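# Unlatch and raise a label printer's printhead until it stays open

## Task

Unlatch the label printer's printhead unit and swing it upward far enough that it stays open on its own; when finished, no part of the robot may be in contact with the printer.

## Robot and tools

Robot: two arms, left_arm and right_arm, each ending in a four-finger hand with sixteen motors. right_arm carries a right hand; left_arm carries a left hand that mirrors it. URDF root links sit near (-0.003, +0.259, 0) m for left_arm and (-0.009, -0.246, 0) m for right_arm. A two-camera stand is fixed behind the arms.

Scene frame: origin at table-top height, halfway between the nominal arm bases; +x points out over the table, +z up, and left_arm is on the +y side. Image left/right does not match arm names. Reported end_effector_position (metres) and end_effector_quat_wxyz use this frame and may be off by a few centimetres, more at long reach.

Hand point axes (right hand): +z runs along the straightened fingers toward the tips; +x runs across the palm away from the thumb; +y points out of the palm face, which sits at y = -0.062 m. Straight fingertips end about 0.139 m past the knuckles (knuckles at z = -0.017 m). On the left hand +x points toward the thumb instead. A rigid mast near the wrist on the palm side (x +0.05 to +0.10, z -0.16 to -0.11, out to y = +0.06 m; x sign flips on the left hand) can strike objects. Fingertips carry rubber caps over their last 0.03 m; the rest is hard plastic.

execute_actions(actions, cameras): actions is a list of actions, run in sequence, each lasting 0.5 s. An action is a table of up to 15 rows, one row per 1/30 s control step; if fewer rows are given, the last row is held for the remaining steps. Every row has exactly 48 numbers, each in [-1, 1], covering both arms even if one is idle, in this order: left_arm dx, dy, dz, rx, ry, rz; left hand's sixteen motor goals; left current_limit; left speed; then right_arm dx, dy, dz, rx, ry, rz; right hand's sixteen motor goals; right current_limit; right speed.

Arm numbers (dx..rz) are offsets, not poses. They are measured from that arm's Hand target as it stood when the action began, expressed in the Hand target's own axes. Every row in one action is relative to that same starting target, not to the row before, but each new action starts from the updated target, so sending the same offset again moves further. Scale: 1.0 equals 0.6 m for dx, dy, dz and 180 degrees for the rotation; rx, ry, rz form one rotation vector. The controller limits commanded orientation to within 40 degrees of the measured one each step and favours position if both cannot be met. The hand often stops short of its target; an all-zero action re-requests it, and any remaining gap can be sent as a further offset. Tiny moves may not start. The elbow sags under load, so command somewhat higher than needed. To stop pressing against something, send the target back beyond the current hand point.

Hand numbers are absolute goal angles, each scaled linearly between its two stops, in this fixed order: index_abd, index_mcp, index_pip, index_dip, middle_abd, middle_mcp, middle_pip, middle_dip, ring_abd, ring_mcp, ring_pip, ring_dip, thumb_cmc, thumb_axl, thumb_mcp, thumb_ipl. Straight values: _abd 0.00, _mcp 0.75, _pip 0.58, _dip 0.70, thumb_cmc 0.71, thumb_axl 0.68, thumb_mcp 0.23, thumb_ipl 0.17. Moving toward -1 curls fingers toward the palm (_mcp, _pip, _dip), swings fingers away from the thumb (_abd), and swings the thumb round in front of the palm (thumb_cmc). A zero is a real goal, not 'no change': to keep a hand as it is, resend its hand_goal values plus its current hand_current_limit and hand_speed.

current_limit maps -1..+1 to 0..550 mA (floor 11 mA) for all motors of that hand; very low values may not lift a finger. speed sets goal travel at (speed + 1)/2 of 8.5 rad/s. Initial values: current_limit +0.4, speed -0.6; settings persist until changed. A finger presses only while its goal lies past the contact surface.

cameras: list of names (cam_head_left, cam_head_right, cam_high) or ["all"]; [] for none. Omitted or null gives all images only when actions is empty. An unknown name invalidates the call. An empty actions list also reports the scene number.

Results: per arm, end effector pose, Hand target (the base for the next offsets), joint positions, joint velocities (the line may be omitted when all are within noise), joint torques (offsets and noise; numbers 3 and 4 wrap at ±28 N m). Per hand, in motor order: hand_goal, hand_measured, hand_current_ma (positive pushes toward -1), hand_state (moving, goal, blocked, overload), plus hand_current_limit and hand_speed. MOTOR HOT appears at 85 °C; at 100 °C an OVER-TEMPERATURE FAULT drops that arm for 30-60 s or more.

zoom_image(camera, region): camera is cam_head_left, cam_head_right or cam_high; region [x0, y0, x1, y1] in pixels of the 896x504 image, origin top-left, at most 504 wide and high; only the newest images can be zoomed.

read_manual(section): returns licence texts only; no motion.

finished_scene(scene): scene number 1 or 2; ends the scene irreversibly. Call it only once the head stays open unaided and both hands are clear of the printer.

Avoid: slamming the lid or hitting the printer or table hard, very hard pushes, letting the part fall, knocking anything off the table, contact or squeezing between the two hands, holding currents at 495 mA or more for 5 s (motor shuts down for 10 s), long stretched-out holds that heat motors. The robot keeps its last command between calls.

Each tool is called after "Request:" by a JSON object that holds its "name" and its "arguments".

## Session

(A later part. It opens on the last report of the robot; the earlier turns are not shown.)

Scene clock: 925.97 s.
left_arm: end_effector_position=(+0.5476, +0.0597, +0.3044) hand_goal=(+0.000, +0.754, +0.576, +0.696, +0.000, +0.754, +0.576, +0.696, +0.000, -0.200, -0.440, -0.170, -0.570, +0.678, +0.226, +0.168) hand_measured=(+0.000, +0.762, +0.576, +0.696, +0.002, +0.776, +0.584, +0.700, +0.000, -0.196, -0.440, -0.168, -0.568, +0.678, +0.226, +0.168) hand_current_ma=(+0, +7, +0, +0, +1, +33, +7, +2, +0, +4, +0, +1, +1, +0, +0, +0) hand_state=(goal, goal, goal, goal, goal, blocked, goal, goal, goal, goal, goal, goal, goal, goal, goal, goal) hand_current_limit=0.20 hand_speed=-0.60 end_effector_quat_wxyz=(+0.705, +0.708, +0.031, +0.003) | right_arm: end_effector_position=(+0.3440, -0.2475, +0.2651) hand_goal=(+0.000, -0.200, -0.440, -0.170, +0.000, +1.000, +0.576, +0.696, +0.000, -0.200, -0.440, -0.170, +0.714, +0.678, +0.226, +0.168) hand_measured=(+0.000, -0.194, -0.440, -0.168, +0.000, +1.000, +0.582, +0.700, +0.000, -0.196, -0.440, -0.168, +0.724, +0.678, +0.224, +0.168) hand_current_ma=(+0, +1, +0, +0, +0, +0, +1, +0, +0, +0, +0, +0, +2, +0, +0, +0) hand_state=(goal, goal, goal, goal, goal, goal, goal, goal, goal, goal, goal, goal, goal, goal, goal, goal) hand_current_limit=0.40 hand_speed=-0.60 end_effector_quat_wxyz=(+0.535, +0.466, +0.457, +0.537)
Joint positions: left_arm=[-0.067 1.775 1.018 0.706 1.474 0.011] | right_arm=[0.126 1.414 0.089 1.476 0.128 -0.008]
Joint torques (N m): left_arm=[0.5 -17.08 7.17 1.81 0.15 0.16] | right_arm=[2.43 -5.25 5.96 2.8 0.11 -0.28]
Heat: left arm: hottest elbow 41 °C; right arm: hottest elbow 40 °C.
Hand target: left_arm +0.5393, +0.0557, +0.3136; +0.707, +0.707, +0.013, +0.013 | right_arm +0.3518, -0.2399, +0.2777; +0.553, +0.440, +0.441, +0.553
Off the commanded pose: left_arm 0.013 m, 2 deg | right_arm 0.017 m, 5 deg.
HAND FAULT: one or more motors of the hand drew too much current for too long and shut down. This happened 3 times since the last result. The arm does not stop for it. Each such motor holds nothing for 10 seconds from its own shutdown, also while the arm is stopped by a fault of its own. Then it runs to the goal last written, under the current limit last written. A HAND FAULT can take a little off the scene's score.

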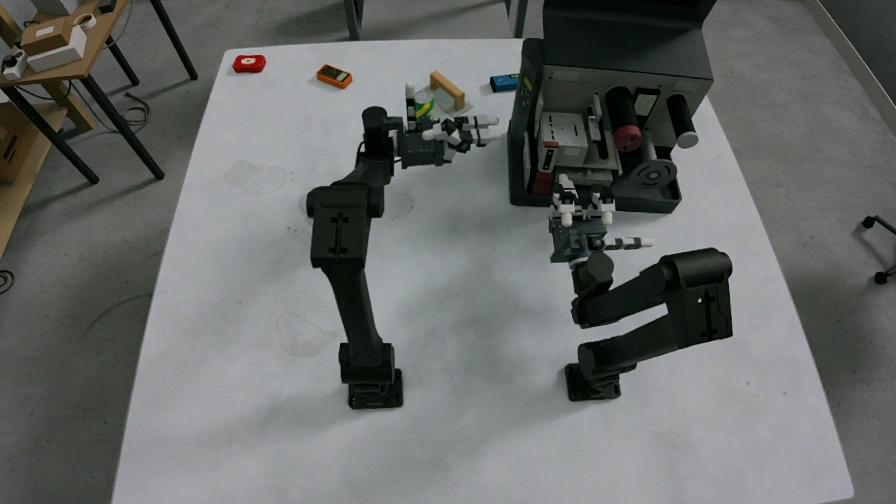

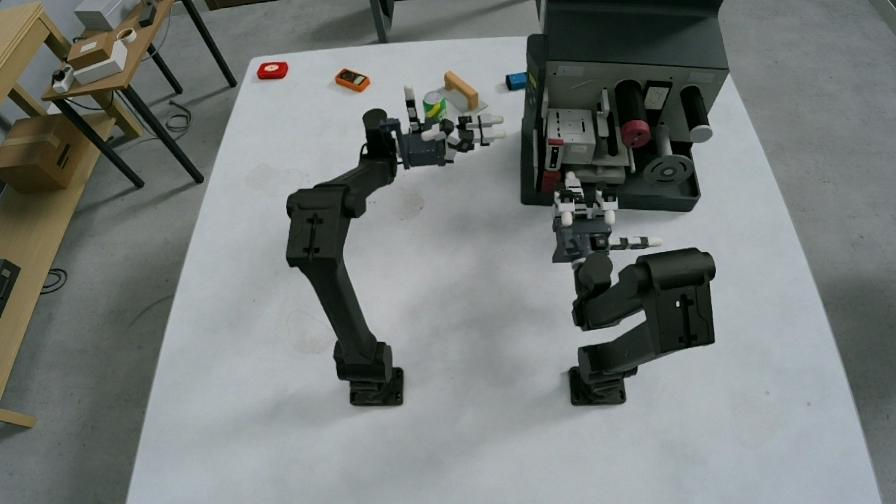

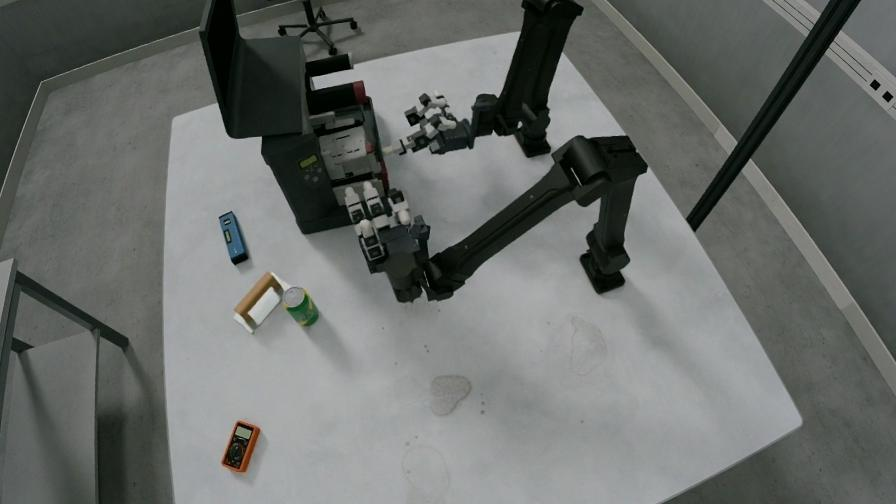

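Request:
{"name": "execute_actions", "arguments": {"actions": [[[0,0,0,0,0,0,0,0.754,0.576,0.696,0,0.754,0.576,0.696,0,0.754,0.576,0.696,-0.571,0.678,0.226,0.168,0.2,-0.6,0.0,-0.058,0.038,-0.02,0,0,0,-0.2,-0.44,-0.17,0,1.0,0.576,0.696,0,-0.2,-0.44,-0.17,0.714,0.678,0.226,0.168,0.4,-0.6]]], "cameras": ["all"]}}

Request:
{"name": "zoom_image", "arguments": {"camera": "cam_head_left", "region": [530, 130, 600, 200]}}

Request:
{"name": "zoom_image", "arguments": {"camera": "cam_high", "region": [340, 120, 410, 190]}}

Scene clock: 945.70 s.
left_arm: end_effector_position=(+0.5476, +0.0597, +0.3044) hand_goal=(+0.000, +0.754, +0.576, +0.696, +0.000, +0.754, +0.576, +0.696, +0.000, +0.754, +0.576, +0.696, -0.570, +0.678, +0.226, +0.168) hand_measured=(+0.000, +0.762, +0.576, +0.696, +0.002, +0.776, +0.584, +0.700, +0.000, +0.762, +0.576, +0.694, -0.568, +0.678, +0.226, +0.168) hand_current_ma=(+0, +7, +0, +0, +1, +33, +7, +2, +0, +8, +0, -1, +1, +0, +0, +0) hand_state=(goal, goal, goal, goal, goal, blocked, goal, goal, goal, goal, goal, goal, goal, goal, goal, goal) hand_current_limit=0.20 hand_speed=-0.60 end_effector_quat_wxyz=(+0.705, +0.708, +0.031, +0.003) | right_arm: end_effector_position=(+0.3773, -0.2434, +0.2393) hand_goal=(+0.000, -0.200, -0.440, -0.170, +0.000, +1.000, +0.576, +0.696, +0.000, -0.200, -0.440, -0.170, +0.714, +0.678, +0.226, +0.168) hand_measured=(+0.000, -0.198, -0.440, -0.168, +0.000, +1.000, +0.582, +0.700, +0.000, -0.198, -0.440, -0.168, +0.724, +0.678, +0.224, +0.168) hand_current_ma=(+0, +0, +0, +0, +0, +0, +1, +0, +0, +0, +0, +0, +2, +0, +0, +0) hand_state=(goal, goal, goal, goal, goal, goal, goal, goal, goal, goal, goal, goal, goal, goal, goal, goal) hand_current_limit=0.40 hand_speed=-0.60 end_effector_quat_wxyz=(+0.528, +0.473, +0.467, +0.528)
Joint positions: left_arm=[-0.067 1.775 1.018 0.706 1.474 0.011] | right_arm=[0.126 1.616 0.164 1.569 0.128 -0.008]
Joint torques (N m): left_arm=[0.5 -17.08 7.19 1.78 0.14 0.16] | right_arm=[1.55 -7.88 4.64 2.74 -0.02 -0.16]
Heat: left arm: hottest elbow 40 °C; right arm: hottest elbow 38 °C.
Hand target: left_arm +0.5393, +0.0557, +0.3136; +0.707, +0.707, +0.013, +0.013 | right_arm +0.3818, -0.2398, +0.2489; +0.566, +0.422, +0.424, +0.567
Off the commanded pose: left_arm 0.013 m, 2 deg | right_arm 0.011 m, 10 deg.
joint sent to its limit (right arm) — joint 4 (wrist pitch), upper limit. The joint targets are off in orientation, not in position.

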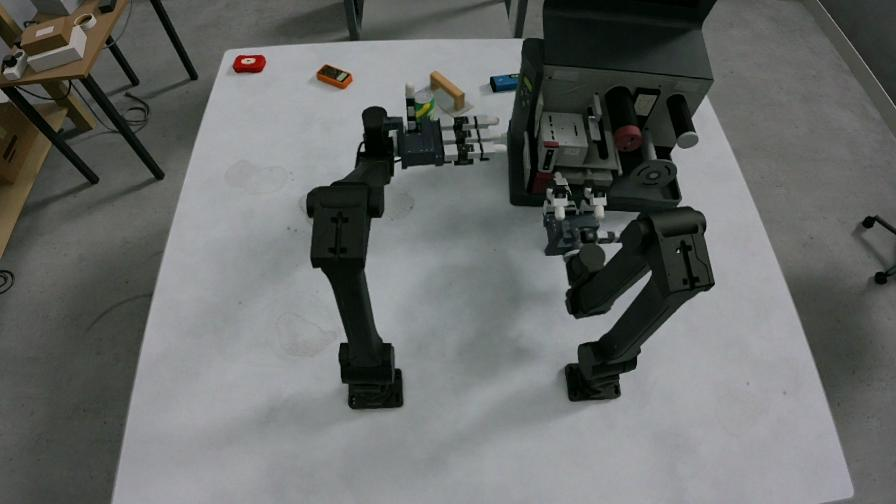

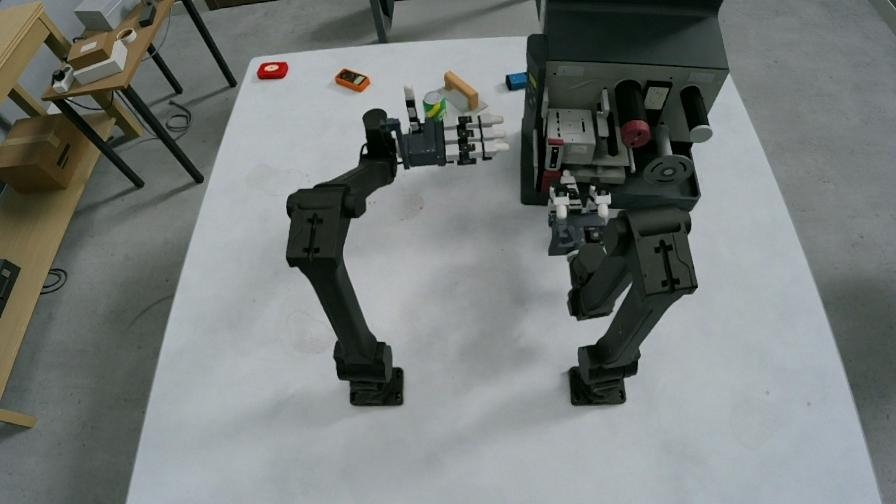

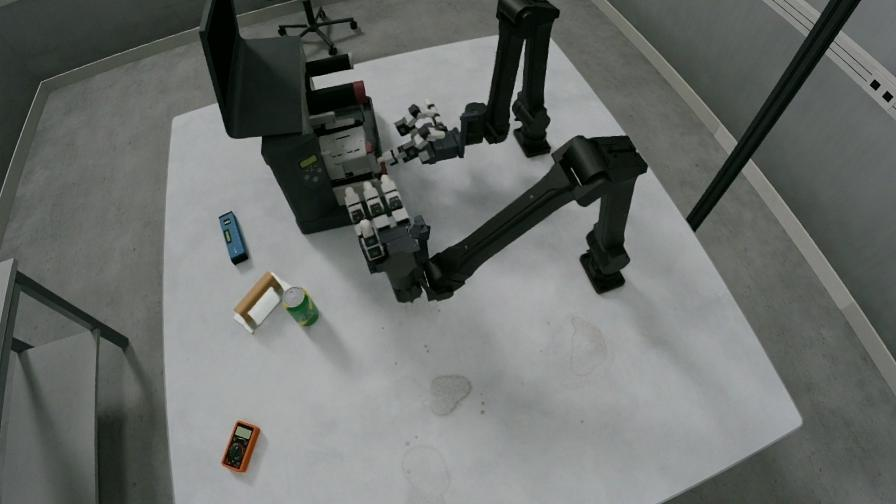

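Scaled by 7.200 from the camera's 896x504 image, which has a finer 1280x720 frame.

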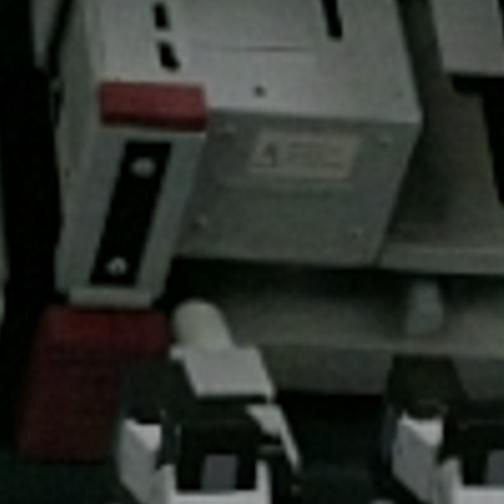

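Scaled by 7.200 from the camera's 896x504 image, which has a finer 1280x720 frame.

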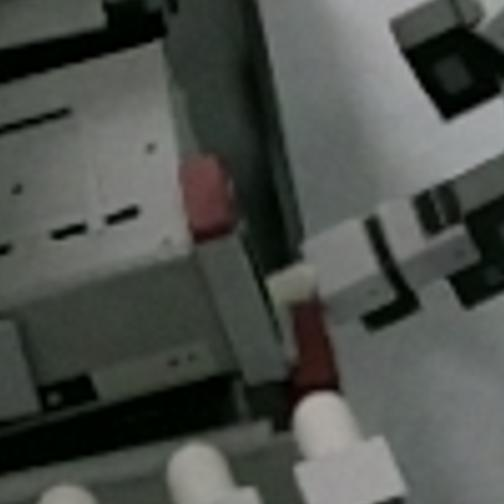

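Request:
{"name": "execute_actions", "arguments": {"actions": [[[0,0,0,0,0,0,0,0.754,0.576,0.696,0,0.754,0.576,0.696,0,0.754,0.576,0.696,-0.571,0.678,0.226,0.168,0.2,-0.6,0.0,0.012,0.035,0.04,0,0,0,-0.2,-0.44,-0.17,0,1.0,0.576,0.696,0,-0.2,-0.44,-0.17,0.714,0.678,0.226,0.168,0.4,-0.6]]]}}

Request:
{"name": "execute_actions", "arguments": {"actions": [[[0,0,0,0,0,0,0,0.754,0.576,0.696,0,0.754,0.576,0.696,0,0.754,0.576,0.696,-0.571,0.678,0.226,0.168,0.2,-0.6,0.0,0.0,0.033,0,0,0,0,-0.2,-0.44,-0.17,0,1.0,0.576,0.696,0,-0.2,-0.44,-0.17,0.714,0.678,0.226,0.168,0.4,-0.6]]], "cameras": ["all"]}}

Request:
{"name": "zoom_image", "arguments": {"camera": "cam_head_left", "region": [530, 130, 600, 200]}}

Request:
{"name": "zoom_image", "arguments": {"camera": "cam_high", "region": [340, 120, 410, 190]}}

Scene clock: 963.97 s.
left_arm: end_effector_position=(+0.5476, +0.0597, +0.3044) hand_goal=(+0.000, +0.754, +0.576, +0.696, +0.000, +0.754, +0.576, +0.696, +0.000, +0.754, +0.576, +0.696, -0.570, +0.678, +0.226, +0.168) hand_measured=(+0.000, +0.762, +0.576, +0.696, +0.002, +0.776, +0.584, +0.700, +0.000, +0.762, +0.576, +0.694, -0.568, +0.678, +0.226, +0.168) hand_current_ma=(+0, +7, +0, +0, +1, +33, +7, +2, +0, +8, +0, -1, +1, +0, +0, +0) hand_state=(goal, goal, goal, goal, goal, blocked, goal, goal, goal, goal, goal, goal, goal, goal, goal, goal) hand_current_limit=0.20 hand_speed=-0.60 end_effector_quat_wxyz=(+0.705, +0.708, +0.031, +0.003) | right_arm: end_effector_position=(+0.3902, -0.2418, +0.2485) hand_goal=(+0.000, -0.200, -0.440, -0.170, +0.000, +1.000, +0.576, +0.696, +0.000, -0.200, -0.440, -0.170, +0.714, +0.678, +0.226, +0.168) hand_measured=(+0.000, -0.198, -0.440, -0.168, +0.026, +1.000, +0.582, +0.700, +0.000, -0.198, -0.440, -0.168, +0.724, +0.678, +0.224, +0.168) hand_current_ma=(+0, +0, +0, +0, +9, +0, +1, +0, +0, +0, +0, +0, +2, +0, +0, +0) hand_state=(goal, goal, goal, goal, blocked, goal, goal, goal, goal, goal, goal, goal, goal, goal, goal, goal) hand_current_limit=0.40 hand_speed=-0.60 end_effector_quat_wxyz=(+0.531, +0.471, +0.465, +0.530)
Joint positions: left_arm=[-0.067 1.775 1.018 0.706 1.474 0.011] | right_arm=[0.125 1.583 0.202 1.508 0.128 -0.011]
Joint torques (N m): left_arm=[0.5 -17.08 7.19 1.78 0.15 0.16] | right_arm=[0.38 -9.23 6.11 1.81 -0.64 -0.23]
Heat: left arm: hottest elbow 38 °C; right arm: hottest elbow 37 °C.
Hand target: left_arm +0.5393, +0.0557, +0.3136; +0.707, +0.707, +0.013, +0.013 | right_arm +0.3999, -0.2398, +0.2619; +0.539, +0.457, +0.459, +0.539
Off the commanded pose: left_arm 0.013 m, 2 deg | right_arm 0.017 m, 2 deg.

Scene clock: 964.67 s.
left_arm: end_effector_position=(+0.5476, +0.0597, +0.3044) hand_goal=(+0.000, +0.754, +0.576, +0.696, +0.000, +0.754, +0.576, +0.696, +0.000, +0.754, +0.576, +0.696, -0.570, +0.678, +0.226, +0.168) hand_measured=(+0.000, +0.762, +0.576, +0.696, +0.002, +0.776, +0.584, +0.700, +0.000, +0.762, +0.576, +0.694, -0.568, +0.678, +0.226, +0.168) hand_current_ma=(+0, +7, +0, +0, +1, +33, +7, +2, +0, +8, +0, -1, +1, +0, +0, +0) hand_state=(goal, goal, goal, goal, goal, blocked, goal, goal, goal, goal, goal, goal, goal, goal, goal, goal) hand_current_limit=0.20 hand_speed=-0.60 end_effector_quat_wxyz=(+0.705, +0.708, +0.031, +0.003) | right_arm: end_effector_position=(+0.3947, -0.2421, +0.2487) hand_goal=(+0.000, -0.200, -0.440, -0.170, +0.000, +1.000, +0.576, +0.696, +0.000, -0.200, -0.440, -0.170, +0.714, +0.678, +0.226, +0.168) hand_measured=(+0.000, -0.198, -0.440, -0.168, +0.026, +1.000, +0.582, +0.700, +0.000, -0.198, -0.440, -0.168, +0.724, +0.678, +0.224, +0.168) hand_current_ma=(+0, +0, +0, +0, +9, +0, +1, +0, +0, +0, +0, +0, +2, +0, +0, +0) hand_state=(goal, goal, goal, goal, blocked, goal, goal, goal, goal, goal, goal, goal, goal, goal, goal, goal) hand_current_limit=0.40 hand_speed=-0.60 end_effector_quat_wxyz=(+0.529, +0.471, +0.467, +0.529)
Joint positions: left_arm=[-0.067 1.775 1.018 0.706 1.474 0.011] | right_arm=[0.12 1.576 0.211 1.484 0.12 -0.011]
Joint torques (N m): left_arm=[0.5 -17.08 7.19 1.8 0.14 0.16] | right_arm=[0.15 -8.12 9.32 1.09 -0.64 -0.22]
Heat: left arm: hottest elbow 38 °C; right arm: hottest elbow 37 °C.
Hand target: left_arm +0.5393, +0.0557, +0.3136; +0.707, +0.707, +0.013, +0.013 | right_arm +0.4194, -0.2396, +0.2651; +0.539, +0.457, +0.459, +0.539
Off the commanded pose: left_arm 0.013 m, 2 deg | right_arm 0.030 m, 3 deg.

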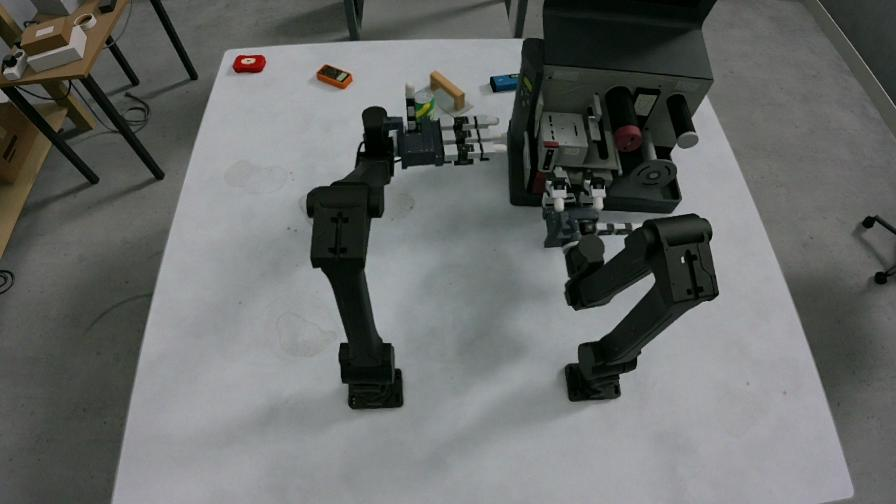

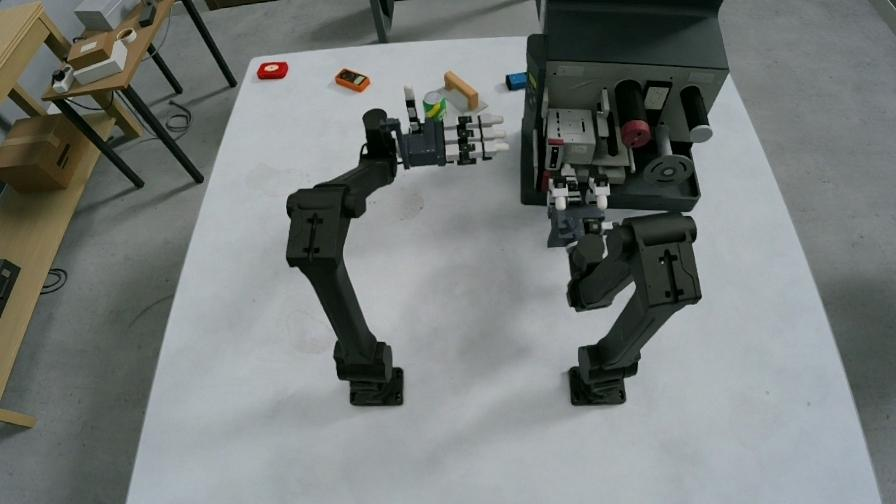

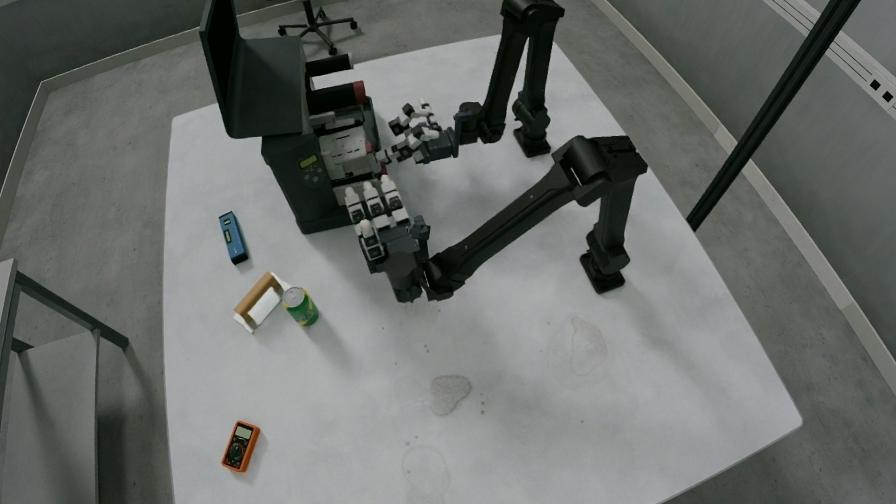

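Scaled by 7.200 from the camera's 896x504 image, which has a finer 1280x720 frame.

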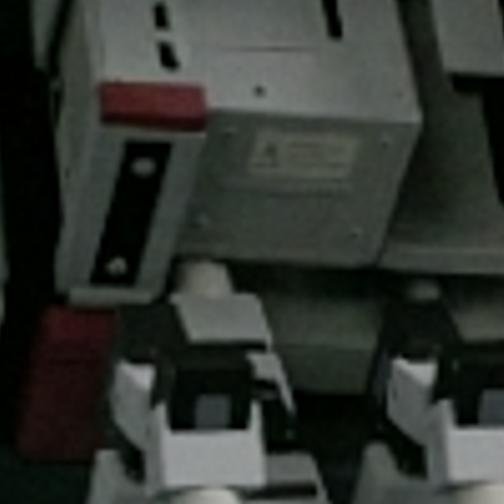

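Scaled by 7.200 from the camera's 896x504 image, which has a finer 1280x720 frame.

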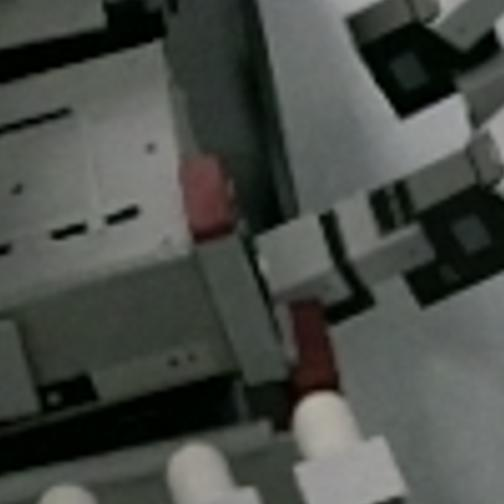

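Request:
{"name": "execute_actions", "arguments": {"actions": [[[0,0,0,0,0,0,0,0.754,0.576,0.696,0,0.754,0.576,0.696,0,0.754,0.576,0.696,-0.571,0.678,0.226,0.168,0.2,-0.6,-0.013,-0.007,-0.04,0,0,0,0,-0.2,-0.44,-0.17,0,1.0,0.576,0.696,0,-0.2,-0.44,-0.17,0.714,0.678,0.226,0.168,0.4,-0.6]],[[0,0,0,0,0,0,0,0.754,0.576,0.696,0,0.754,0.576,0.696,0,0.754,0.576,0.696,-0.571,0.678,0.226,0.168,0.2,-0.6,0.0,-0.006,0.04,0,0,0,0,-0.2,-0.44,-0.17,0,1.0,0.576,0.696,0,-0.2,-0.44,-0.17,0.714,0.678,0.226,0.168,0.4,-0.6]]]}}

Request:
{"name": "execute_actions", "arguments": {"actions": [[[0,0,0,0,0,0,0,0.754,0.576,0.696,0,0.754,0.576,0.696,0,0.754,0.576,0.696,-0.571,0.678,0.226,0.168,0.2,-0.6,0.0,0.0,0.033,0,0,0,0,-0.2,-0.44,-0.17,0,1.0,0.576,0.696,0,-0.2,-0.44,-0.17,0.714,0.678,0.226,0.168,0.4,-0.6]]], "cameras": ["all"]}}

Request:
{"name": "zoom_image", "arguments": {"camera": "cam_head_left", "region": [530, 130, 600, 200]}}

Request:
{"name": "zoom_image", "arguments": {"camera": "cam_high", "region": [340, 120, 410, 190]}}

Scene clock: 987.50 s.
left_arm: end_effector_position=(+0.5476, +0.0597, +0.3044) hand_goal=(+0.000, +0.754, +0.576, +0.696, +0.000, +0.754, +0.576, +0.696, +0.000, +0.754, +0.576, +0.696, -0.570, +0.678, +0.226, +0.168) hand_measured=(+0.000, +0.762, +0.576, +0.696, +0.002, +0.776, +0.584, +0.700, +0.000, +0.762, +0.576, +0.694, -0.568, +0.678, +0.226, +0.168) hand_current_ma=(+0, +7, +0, +0, +1, +33, +7, +2, +0, +8, +0, -1, +1, +0, +0, +0) hand_state=(goal, goal, goal, goal, goal, blocked, goal, goal, goal, goal, goal, goal, goal, goal, goal, goal) hand_current_limit=0.20 hand_speed=-0.60 end_effector_quat_wxyz=(+0.705, +0.708, +0.031, +0.003) | right_arm: end_effector_position=(+0.3947, -0.2447, +0.2480) hand_goal=(+0.000, -0.200, -0.440, -0.170, +0.000, +1.000, +0.576, +0.696, +0.000, -0.200, -0.440, -0.170, +0.714, +0.678, +0.226, +0.168) hand_measured=(+0.000, -0.198, -0.440, -0.168, +0.016, +1.000, +0.588, +0.706, +0.000, -0.198, -0.440, -0.168, +0.724, +0.678, +0.224, +0.168) hand_current_ma=(+0, +0, +0, +0, +3, +0, +2, +2, +0, +0, +0, +0, +2, +0, +0, +0) hand_state=(goal, goal, goal, goal, goal, goal, goal, goal, goal, goal, goal, goal, goal, goal, goal, goal) hand_current_limit=0.40 hand_speed=-0.60 end_effector_quat_wxyz=(+0.528, +0.464, +0.470, +0.534)
Joint positions: left_arm=[-0.067 1.775 1.018 0.706 1.474 0.011] | right_arm=[0.097 1.595 0.211 1.512 0.082 -0.011]
Joint torques (N m): left_arm=[0.5 -17.14 7.19 1.78 0.14 0.16] | right_arm=[-0.44 -6.01 9.25 1.65 -0.32 -0.16]
Heat: left arm: hottest elbow 37 °C; right arm: hottest elbow 36 °C.
Hand target: left_arm +0.5393, +0.0557, +0.3136; +0.707, +0.707, +0.013, +0.013 | right_arm +0.4207, -0.2474, +0.2573; +0.539, +0.457, +0.459, +0.539
Off the commanded pose: left_arm 0.013 m, 2 deg | right_arm 0.028 m, 2 deg.

Scene clock: 988.20 s.
left_arm: end_effector_position=(+0.5476, +0.0597, +0.3044) hand_goal=(+0.000, +0.754, +0.576, +0.696, +0.000, +0.754, +0.576, +0.696, +0.000, +0.754, +0.576, +0.696, -0.570, +0.678, +0.226, +0.168) hand_measured=(+0.000, +0.762, +0.576, +0.696, +0.002, +0.776, +0.584, +0.700, +0.000, +0.762, +0.576, +0.694, -0.568, +0.678, +0.226, +0.168) hand_current_ma=(+0, +7, +0, +0, +1, +33, +7, +2, +0, +8, +0, -1, +1, +0, +0, +0) hand_state=(goal, goal, goal, goal, goal, blocked, goal, goal, goal, goal, goal, goal, goal, goal, goal, goal) hand_current_limit=0.20 hand_speed=-0.60 end_effector_quat_wxyz=(+0.705, +0.708, +0.031, +0.003) | right_arm: end_effector_position=(+0.4201, -0.2493, +0.2486) hand_goal=(+0.000, -0.200, -0.440, -0.170, +0.000, +1.000, +0.576, +0.696, +0.000, -0.200, -0.440, -0.170, +0.714, +0.678, +0.226, +0.168) hand_measured=(+0.000, -0.198, -0.440, -0.168, +0.038, +1.000, +0.588, +0.694, +0.000, -0.198, -0.440, -0.168, +0.724, +0.678, +0.226, +0.168) hand_current_ma=(+0, +0, +0, +0, +19, +0, +2, +0, +0, +0, +0, +0, +2, +0, +0, +0) hand_state=(goal, goal, goal, goal, blocked, goal, goal, goal, goal, goal, goal, goal, goal, goal, goal, goal) hand_current_limit=0.40 hand_speed=-0.60 end_effector_quat_wxyz=(+0.532, +0.469, +0.466, +0.529)
Joint positions: left_arm=[-0.067 1.775 1.018 0.706 1.474 0.011] | right_arm=[0.081 1.621 0.279 1.468 0.082 -0.011]
Joint torques (N m): left_arm=[0.5 -17.08 7.19 1.8 0.14 0.16] | right_arm=[0.62 -8.18 8.51 1.66 -0.49 -0.15]
Heat: left arm: hottest elbow 37 °C; right arm: hottest elbow 36 °C.
Hand target: left_arm +0.5393, +0.0557, +0.3136; +0.707, +0.707, +0.013, +0.013 | right_arm +0.4402, -0.2473, +0.2606; +0.539, +0.457, +0.459, +0.539
Off the commanded pose: left_arm 0.013 m, 2 deg | right_arm 0.023 m, 2 deg.

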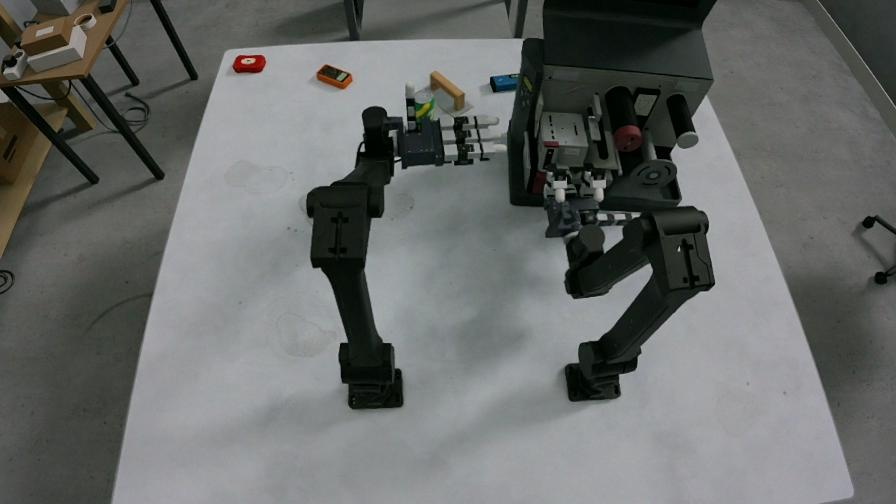

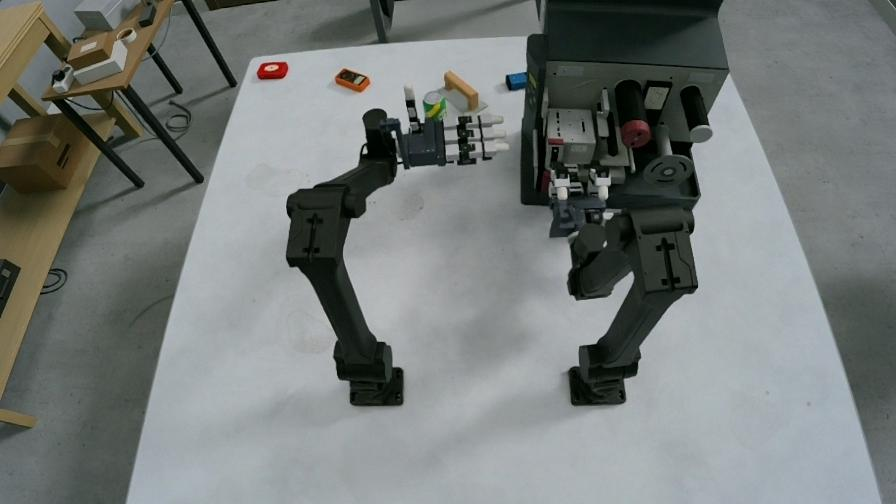

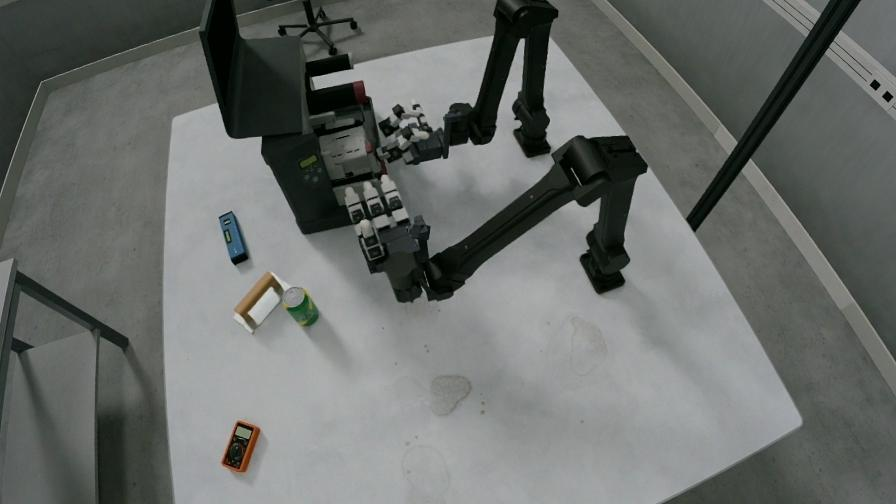

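Scaled by 7.200 from the camera's 896x504 image, which has a finer 1280x720 frame.

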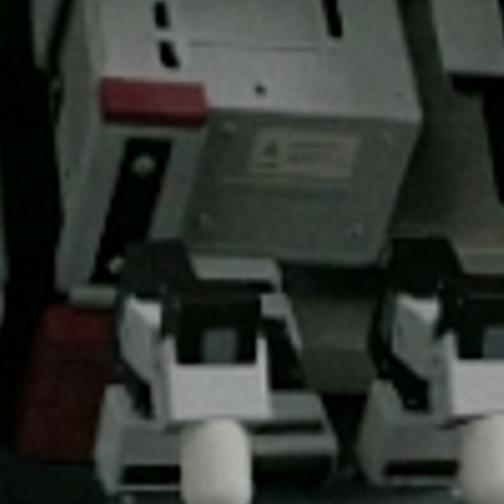

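Scaled by 7.200 from the camera's 896x504 image, which has a finer 1280x720 frame.

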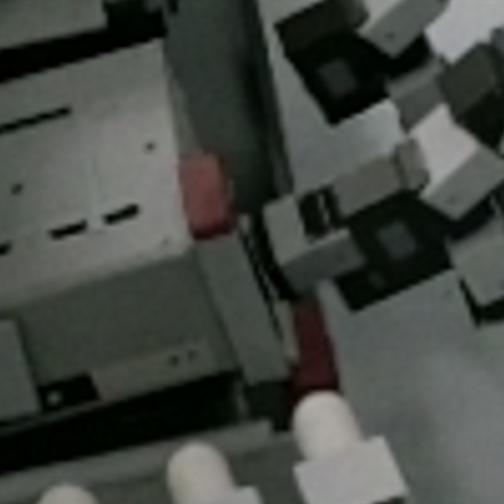

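Request:
{"name": "execute_actions", "arguments": {"actions": [[[0,0,0,0,0,0,0,0.754,0.576,0.696,0,0.754,0.576,0.696,0,0.754,0.576,0.696,-0.571,0.678,0.226,0.168,0.2,-0.6,0,0.02,0,0,0,0,0,-0.2,-0.44,-0.17,0,1.0,0.55,0.67,0,-0.2,-0.44,-0.17,0.714,0.678,0.226,0.168,0.6,-0.6]],[[0,0,0,0,0,0,0,0.754,0.576,0.696,0,0.754,0.576,0.696,0,0.754,0.576,0.696,-0.571,0.678,0.226,0.168,0.2,-0.6,0,0.02,0,0,0,0,0,-0.2,-0.44,-0.17,0,1.0,0.55,0.67,0,-0.2,-0.44,-0.17,0.714,0.678,0.226,0.168,0.6,-0.6]]], "cameras": ["cam_head_left","cam_high"]}}

Request:
{"name": "zoom_image", "arguments": {"camera": "cam_head_left", "region": [480, 100, 640, 240]}}

Request:
{"name": "zoom_image", "arguments": {"camera": "cam_high", "region": [300, 90, 460, 230]}}

Scene clock: 1026.60 s.
left_arm: end_effector_position=(+0.5476, +0.0597, +0.3044) hand_goal=(+0.000, +0.754, +0.576, +0.696, +0.000, +0.754, +0.576, +0.696, +0.000, +0.754, +0.576, +0.696, -0.570, +0.678, +0.226, +0.168) hand_measured=(+0.000, +0.762, +0.576, +0.696, +0.002, +0.776, +0.584, +0.700, +0.000, +0.762, +0.576, +0.694, -0.568, +0.678, +0.226, +0.168) hand_current_ma=(+0, +7, +0, +0, +1, +33, +7, +2, +0, +8, +0, -1, +1, +0, +0, +0) hand_state=(goal, goal, goal, goal, goal, blocked, goal, goal, goal, goal, goal, goal, goal, goal, goal, goal) hand_current_limit=0.20 hand_speed=-0.60 end_effector_quat_wxyz=(+0.705, +0.708, +0.031, +0.003) | right_arm: end_effector_position=(+0.4247, -0.2490, +0.2525) hand_goal=(+0.000, -0.200, -0.440, -0.170, +0.000, +1.000, +0.550, +0.670, +0.000, -0.200, -0.440, -0.170, +0.714, +0.678, +0.226, +0.168) hand_measured=(+0.000, -0.198, -0.440, -0.168, +0.038, +1.000, +0.566, +0.668, +0.000, -0.198, -0.440, -0.168, +0.724, +0.678, +0.226, +0.168) hand_current_ma=(+0, +0, +0, +0, +19, +0, +5, +0, +0, +0, +0, +0, +2, +0, +0, +0) hand_state=(goal, goal, goal, goal, blocked, goal, goal, goal, goal, goal, goal, goal, goal, goal, goal, goal) hand_current_limit=0.60 hand_speed=-0.60 end_effector_quat_wxyz=(+0.521, +0.480, +0.480, +0.517)
Joint positions: left_arm=[-0.067 1.775 1.018 0.706 1.474 0.011] | right_arm=[0.081 1.534 0.28 1.333 0.082 -0.011]
Joint torques (N m): left_arm=[0.56 -17.08 7.19 1.8 0.14 0.16] | right_arm=[0.67 -10.81 8.66 2.35 -0.44 -0.16]
Heat: left arm: hottest elbow 36 °C; right arm: hottest elbow 36 °C.
Hand target: left_arm +0.5393, +0.0557, +0.3136; +0.707, +0.707, +0.013, +0.013 | right_arm +0.4364, -0.2473, +0.2844; +0.539, +0.456, +0.459, +0.540
Off the commanded pose: left_arm 0.013 m, 2 deg | right_arm 0.034 m, 5 deg.
Images, in order (width x height): cam_head_left 896x504, cam_high 896x504.

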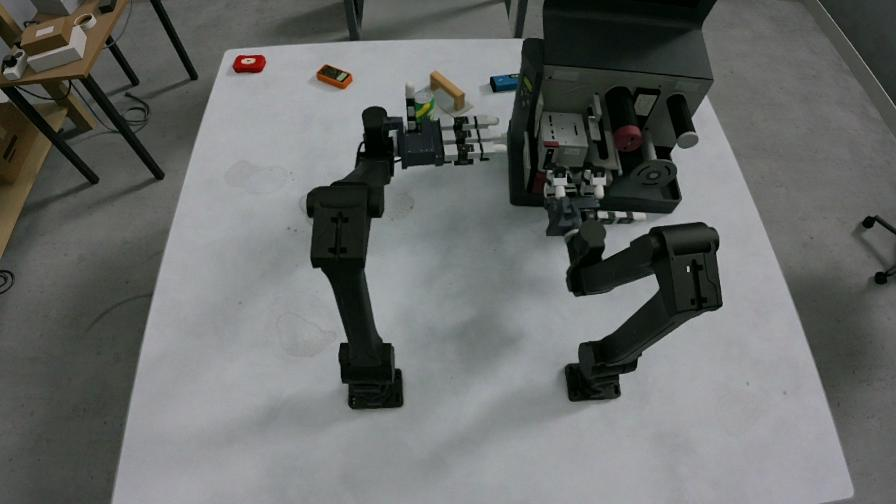

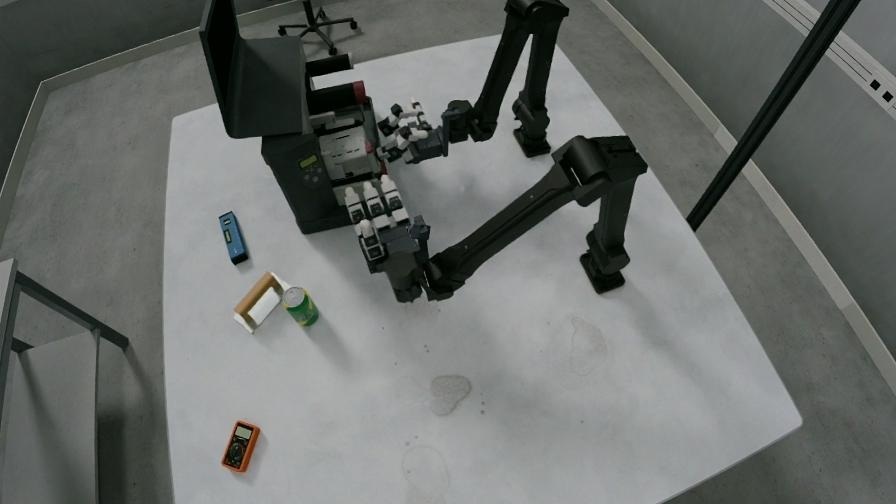

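Scaled by 3.150 from the camera's 896x504 image, which has a finer 1280x720 frame.

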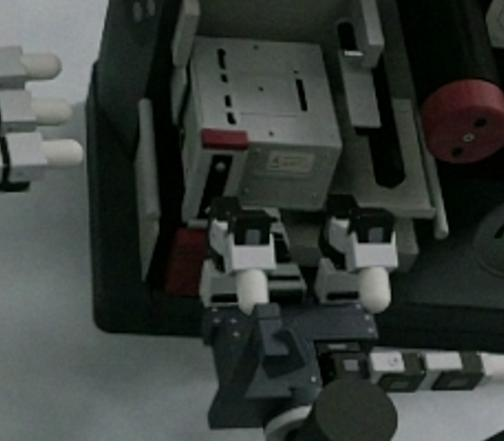

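Scaled by 3.150 from the camera's 896x504 image, which has a finer 1280x720 frame.

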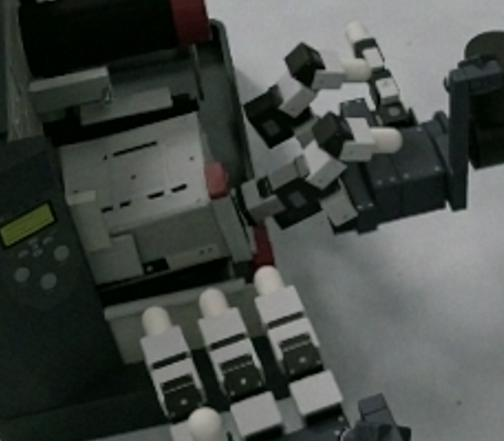

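Request:
{"name": "execute_actions", "arguments": {"actions": [[[0,0,0,0,0,0,0,0.754,0.576,0.696,0,0.754,0.576,0.696,0,0.754,0.576,0.696,-0.571,0.678,0.226,0.168,0.2,-0.6,0,0.03,0.005,0,0,0,0,-0.2,-0.44,-0.17,0,1.0,0.54,0.66,0,-0.2,-0.44,-0.17,0.714,0.678,0.226,0.168,0.6,-0.6]]], "cameras": ["cam_head_left","cam_high"]}}

Request:
{"name": "zoom_image", "arguments": {"camera": "cam_head_left", "region": [480, 100, 640, 240]}}

Request:
{"name": "zoom_image", "arguments": {"camera": "cam_high", "region": [300, 90, 460, 230]}}

Scene clock: 1046.87 s.
left_arm: end_effector_position=(+0.5476, +0.0597, +0.3044) hand_goal=(+0.000, +0.754, +0.576, +0.696, +0.000, +0.754, +0.576, +0.696, +0.000, +0.754, +0.576, +0.696, -0.570, +0.678, +0.226, +0.168) hand_measured=(+0.000, +0.762, +0.576, +0.696, +0.002, +0.776, +0.584, +0.700, +0.000, +0.762, +0.576, +0.694, -0.568, +0.678, +0.226, +0.168) hand_current_ma=(+0, +7, +0, +0, +1, +33, +7, +2, +0, +8, +0, -1, +1, +0, +0, +0) hand_state=(goal, goal, goal, goal, goal, blocked, goal, goal, goal, goal, goal, goal, goal, goal, goal, goal) hand_current_limit=0.20 hand_speed=-0.60 end_effector_quat_wxyz=(+0.705, +0.708, +0.031, +0.003) | right_arm: end_effector_position=(+0.4273, -0.2488, +0.2567) hand_goal=(+0.000, -0.200, -0.440, -0.170, +0.000, +1.000, +0.540, +0.660, +0.000, -0.200, -0.440, -0.170, +0.714, +0.678, +0.226, +0.168) hand_measured=(+0.000, -0.198, -0.440, -0.168, +0.038, +1.000, +0.564, +0.658, +0.000, -0.198, -0.440, -0.168, +0.724, +0.678, +0.226, +0.168) hand_current_ma=(+0, +0, +0, +0, +19, +0, +10, +0, +0, +0, +0, +0, +2, +0, +0, +0) hand_state=(goal, goal, goal, goal, blocked, goal, blocked, goal, goal, goal, goal, goal, goal, goal, goal, goal) hand_current_limit=0.60 hand_speed=-0.60 end_effector_quat_wxyz=(+0.514, +0.489, +0.490, +0.508)
Joint positions: left_arm=[-0.067 1.775 1.018 0.706 1.474 0.011] | right_arm=[0.081 1.462 0.282 1.223 0.082 -0.011]
Joint torques (N m): left_arm=[0.56 -17.08 7.19 1.8 0.14 0.16] | right_arm=[0.73 -11.63 9.57 2.96 -0.43 -0.16]
Heat: left arm: hottest elbow 36 °C; right arm: hottest elbow 36 °C.
Hand target: left_arm +0.5393, +0.0557, +0.3136; +0.707, +0.707, +0.013, +0.013 | right_arm +0.4364, -0.2473, +0.3024; +0.539, +0.457, +0.459, +0.539
Off the commanded pose: left_arm 0.013 m, 2 deg | right_arm 0.047 m, 7 deg.
Images, in order (width x height): cam_head_left 896x504, cam_high 896x504.

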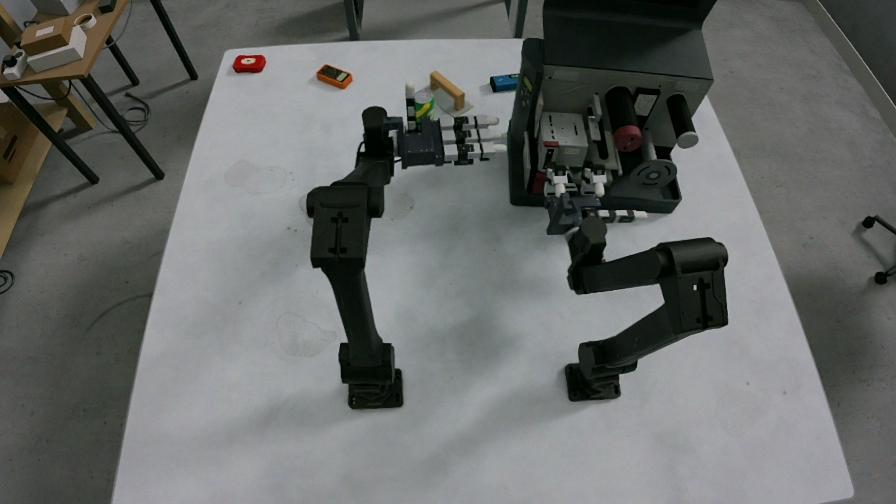

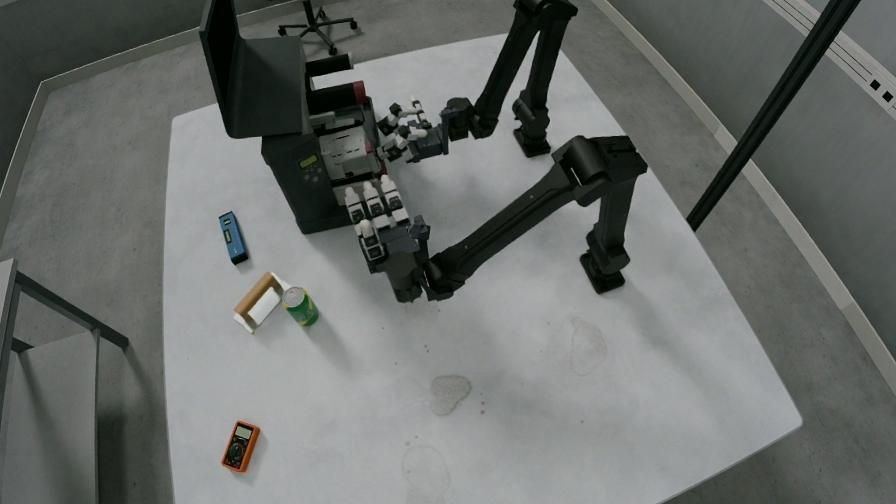

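Scaled by 3.150 from the camera's 896x504 image, which has a finer 1280x720 frame.

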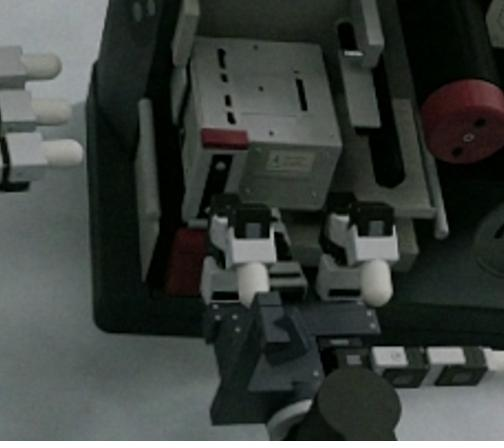

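Scaled by 3.150 from the camera's 896x504 image, which has a finer 1280x720 frame.

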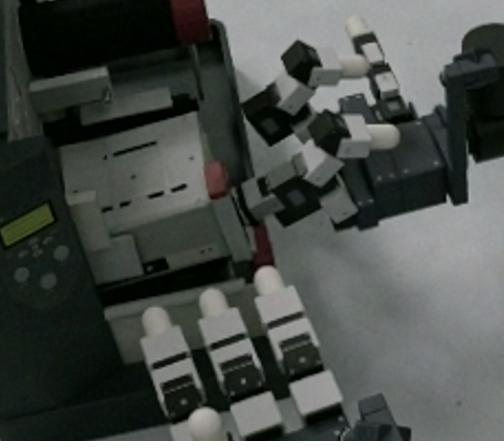

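Request:
{"name": "zoom_image", "arguments": {"camera": "cam_head_left", "region": [530, 135, 600, 195]}}

Request:
{"name": "zoom_image", "arguments": {"camera": "cam_high", "region": [350, 130, 420, 190]}}

Scaled by 7.200 from the camera's 896x504 image, which has a finer 1280x720 frame.

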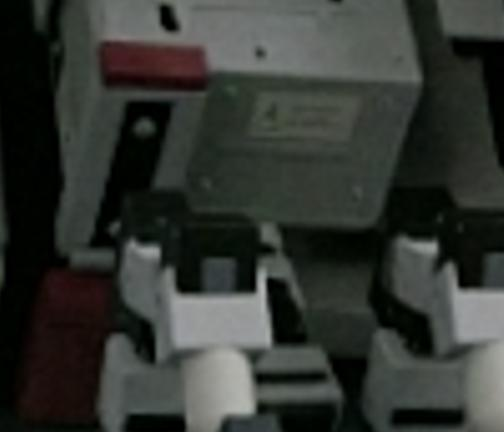

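Scaled by 7.200 from the camera's 896x504 image, which has a finer 1280x720 frame.

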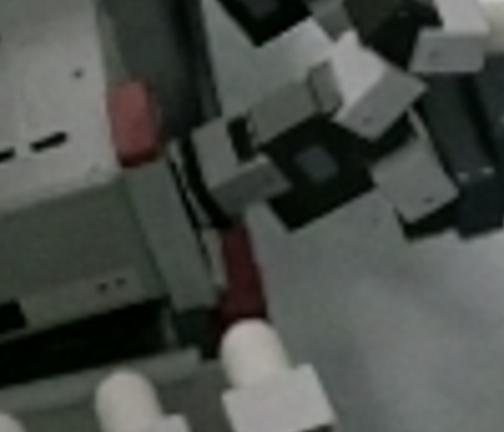

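Request:
{"name": "execute_actions", "arguments": {"actions": [[[0,0,0,0,0,0,0,0.754,0.576,0.696,0,0.754,0.576,0.696,0,0.754,0.576,0.696,-0.571,0.678,0.226,0.168,0.2,-0.6,0,0.03,0.005,-0.02,0,0,0,-0.2,-0.44,-0.17,0,1.0,0.50,0.62,0,-0.2,-0.44,-0.17,0.714,0.678,0.226,0.168,0.6,-0.6]]], "cameras": ["cam_head_left"]}}

Request:
{"name": "zoom_image", "arguments": {"camera": "cam_head_left", "region": [530, 135, 600, 195]}}

Scene clock: 1078.27 s.
left_arm: end_effector_position=(+0.5476, +0.0597, +0.3044) hand_goal=(+0.000, +0.754, +0.576, +0.696, +0.000, +0.754, +0.576, +0.696, +0.000, +0.754, +0.576, +0.696, -0.570, +0.678, +0.226, +0.168) hand_measured=(+0.000, +0.762, +0.576, +0.696, +0.002, +0.776, +0.584, +0.700, +0.000, +0.762, +0.576, +0.694, -0.568, +0.678, +0.226, +0.168) hand_current_ma=(+0, +7, +0, +0, +1, +33, +7, +2, +0, +8, +0, -1, +1, +0, +0, +0) hand_state=(goal, goal, goal, goal, goal, blocked, goal, goal, goal, goal, goal, goal, goal, goal, goal, goal) hand_current_limit=0.20 hand_speed=-0.60 end_effector_quat_wxyz=(+0.705, +0.708, +0.031, +0.003) | right_arm: end_effector_position=(+0.4274, -0.2488, +0.2570) hand_goal=(+0.000, -0.200, -0.440, -0.170, +0.000, +1.000, +0.500, +0.620, +0.000, -0.200, -0.440, -0.170, +0.714, +0.678, +0.226, +0.168) hand_measured=(+0.000, -0.198, -0.440, -0.168, +0.038, +1.000, +0.560, +0.638, +0.000, -0.198, -0.440, -0.168, +0.724, +0.678, +0.226, +0.168) hand_current_ma=(+0, +0, +0, +0, +19, +0, +57, +5, +0, +0, +0, +0, +2, +0, +0, +0) hand_state=(goal, goal, goal, goal, blocked, goal, blocked, goal, goal, goal, goal, goal, goal, goal, goal, goal) hand_current_limit=0.60 hand_speed=-0.60 end_effector_quat_wxyz=(+0.514, +0.488, +0.490, +0.508)
Joint positions: left_arm=[-0.067 1.775 1.018 0.706 1.474 0.011] | right_arm=[0.081 1.461 0.282 1.223 0.082 -0.011]
Joint torques (N m): left_arm=[0.56 -17.08 7.19 1.78 0.14 0.16] | right_arm=[0.56 -11.4 10.86 4.66 -0.51 -0.21]
Heat: left arm: hottest elbow 36 °C; right arm: hottest elbow 37 °C.
Hand target: left_arm +0.5393, +0.0557, +0.3136; +0.707, +0.707, +0.013, +0.013 | right_arm +0.4364, -0.2473, +0.3208; +0.553, +0.439, +0.441, +0.554
Off the commanded pose: left_arm 0.013 m, 2 deg | right_arm 0.064 m, 10 deg.
Images, in order (width x height): cam_head_left 896x504.

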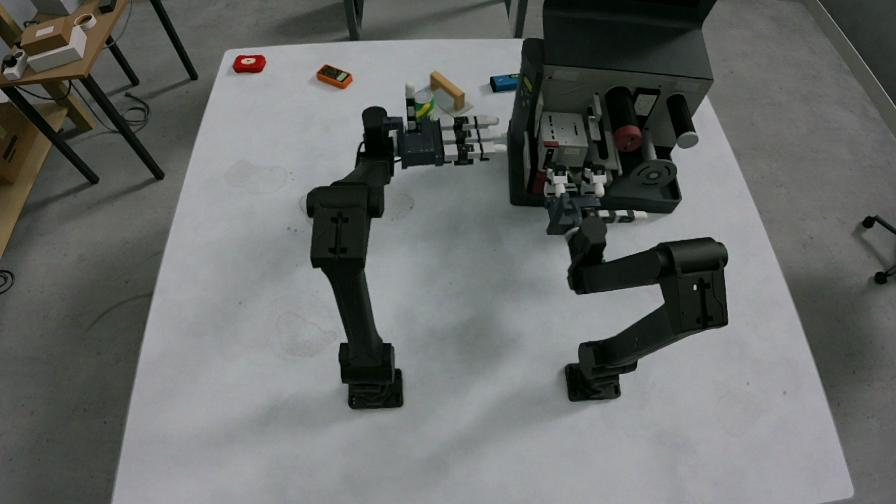

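Scaled by 7.200 from the camera's 896x504 image, which has a finer 1280x720 frame.

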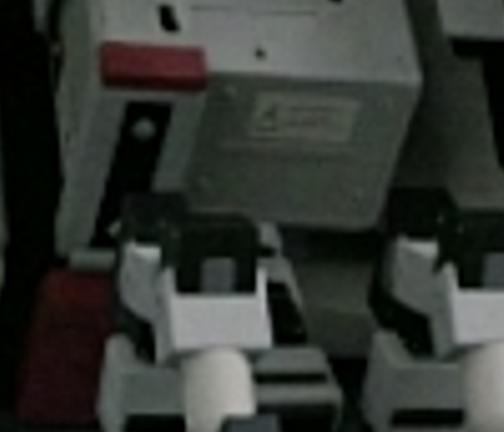

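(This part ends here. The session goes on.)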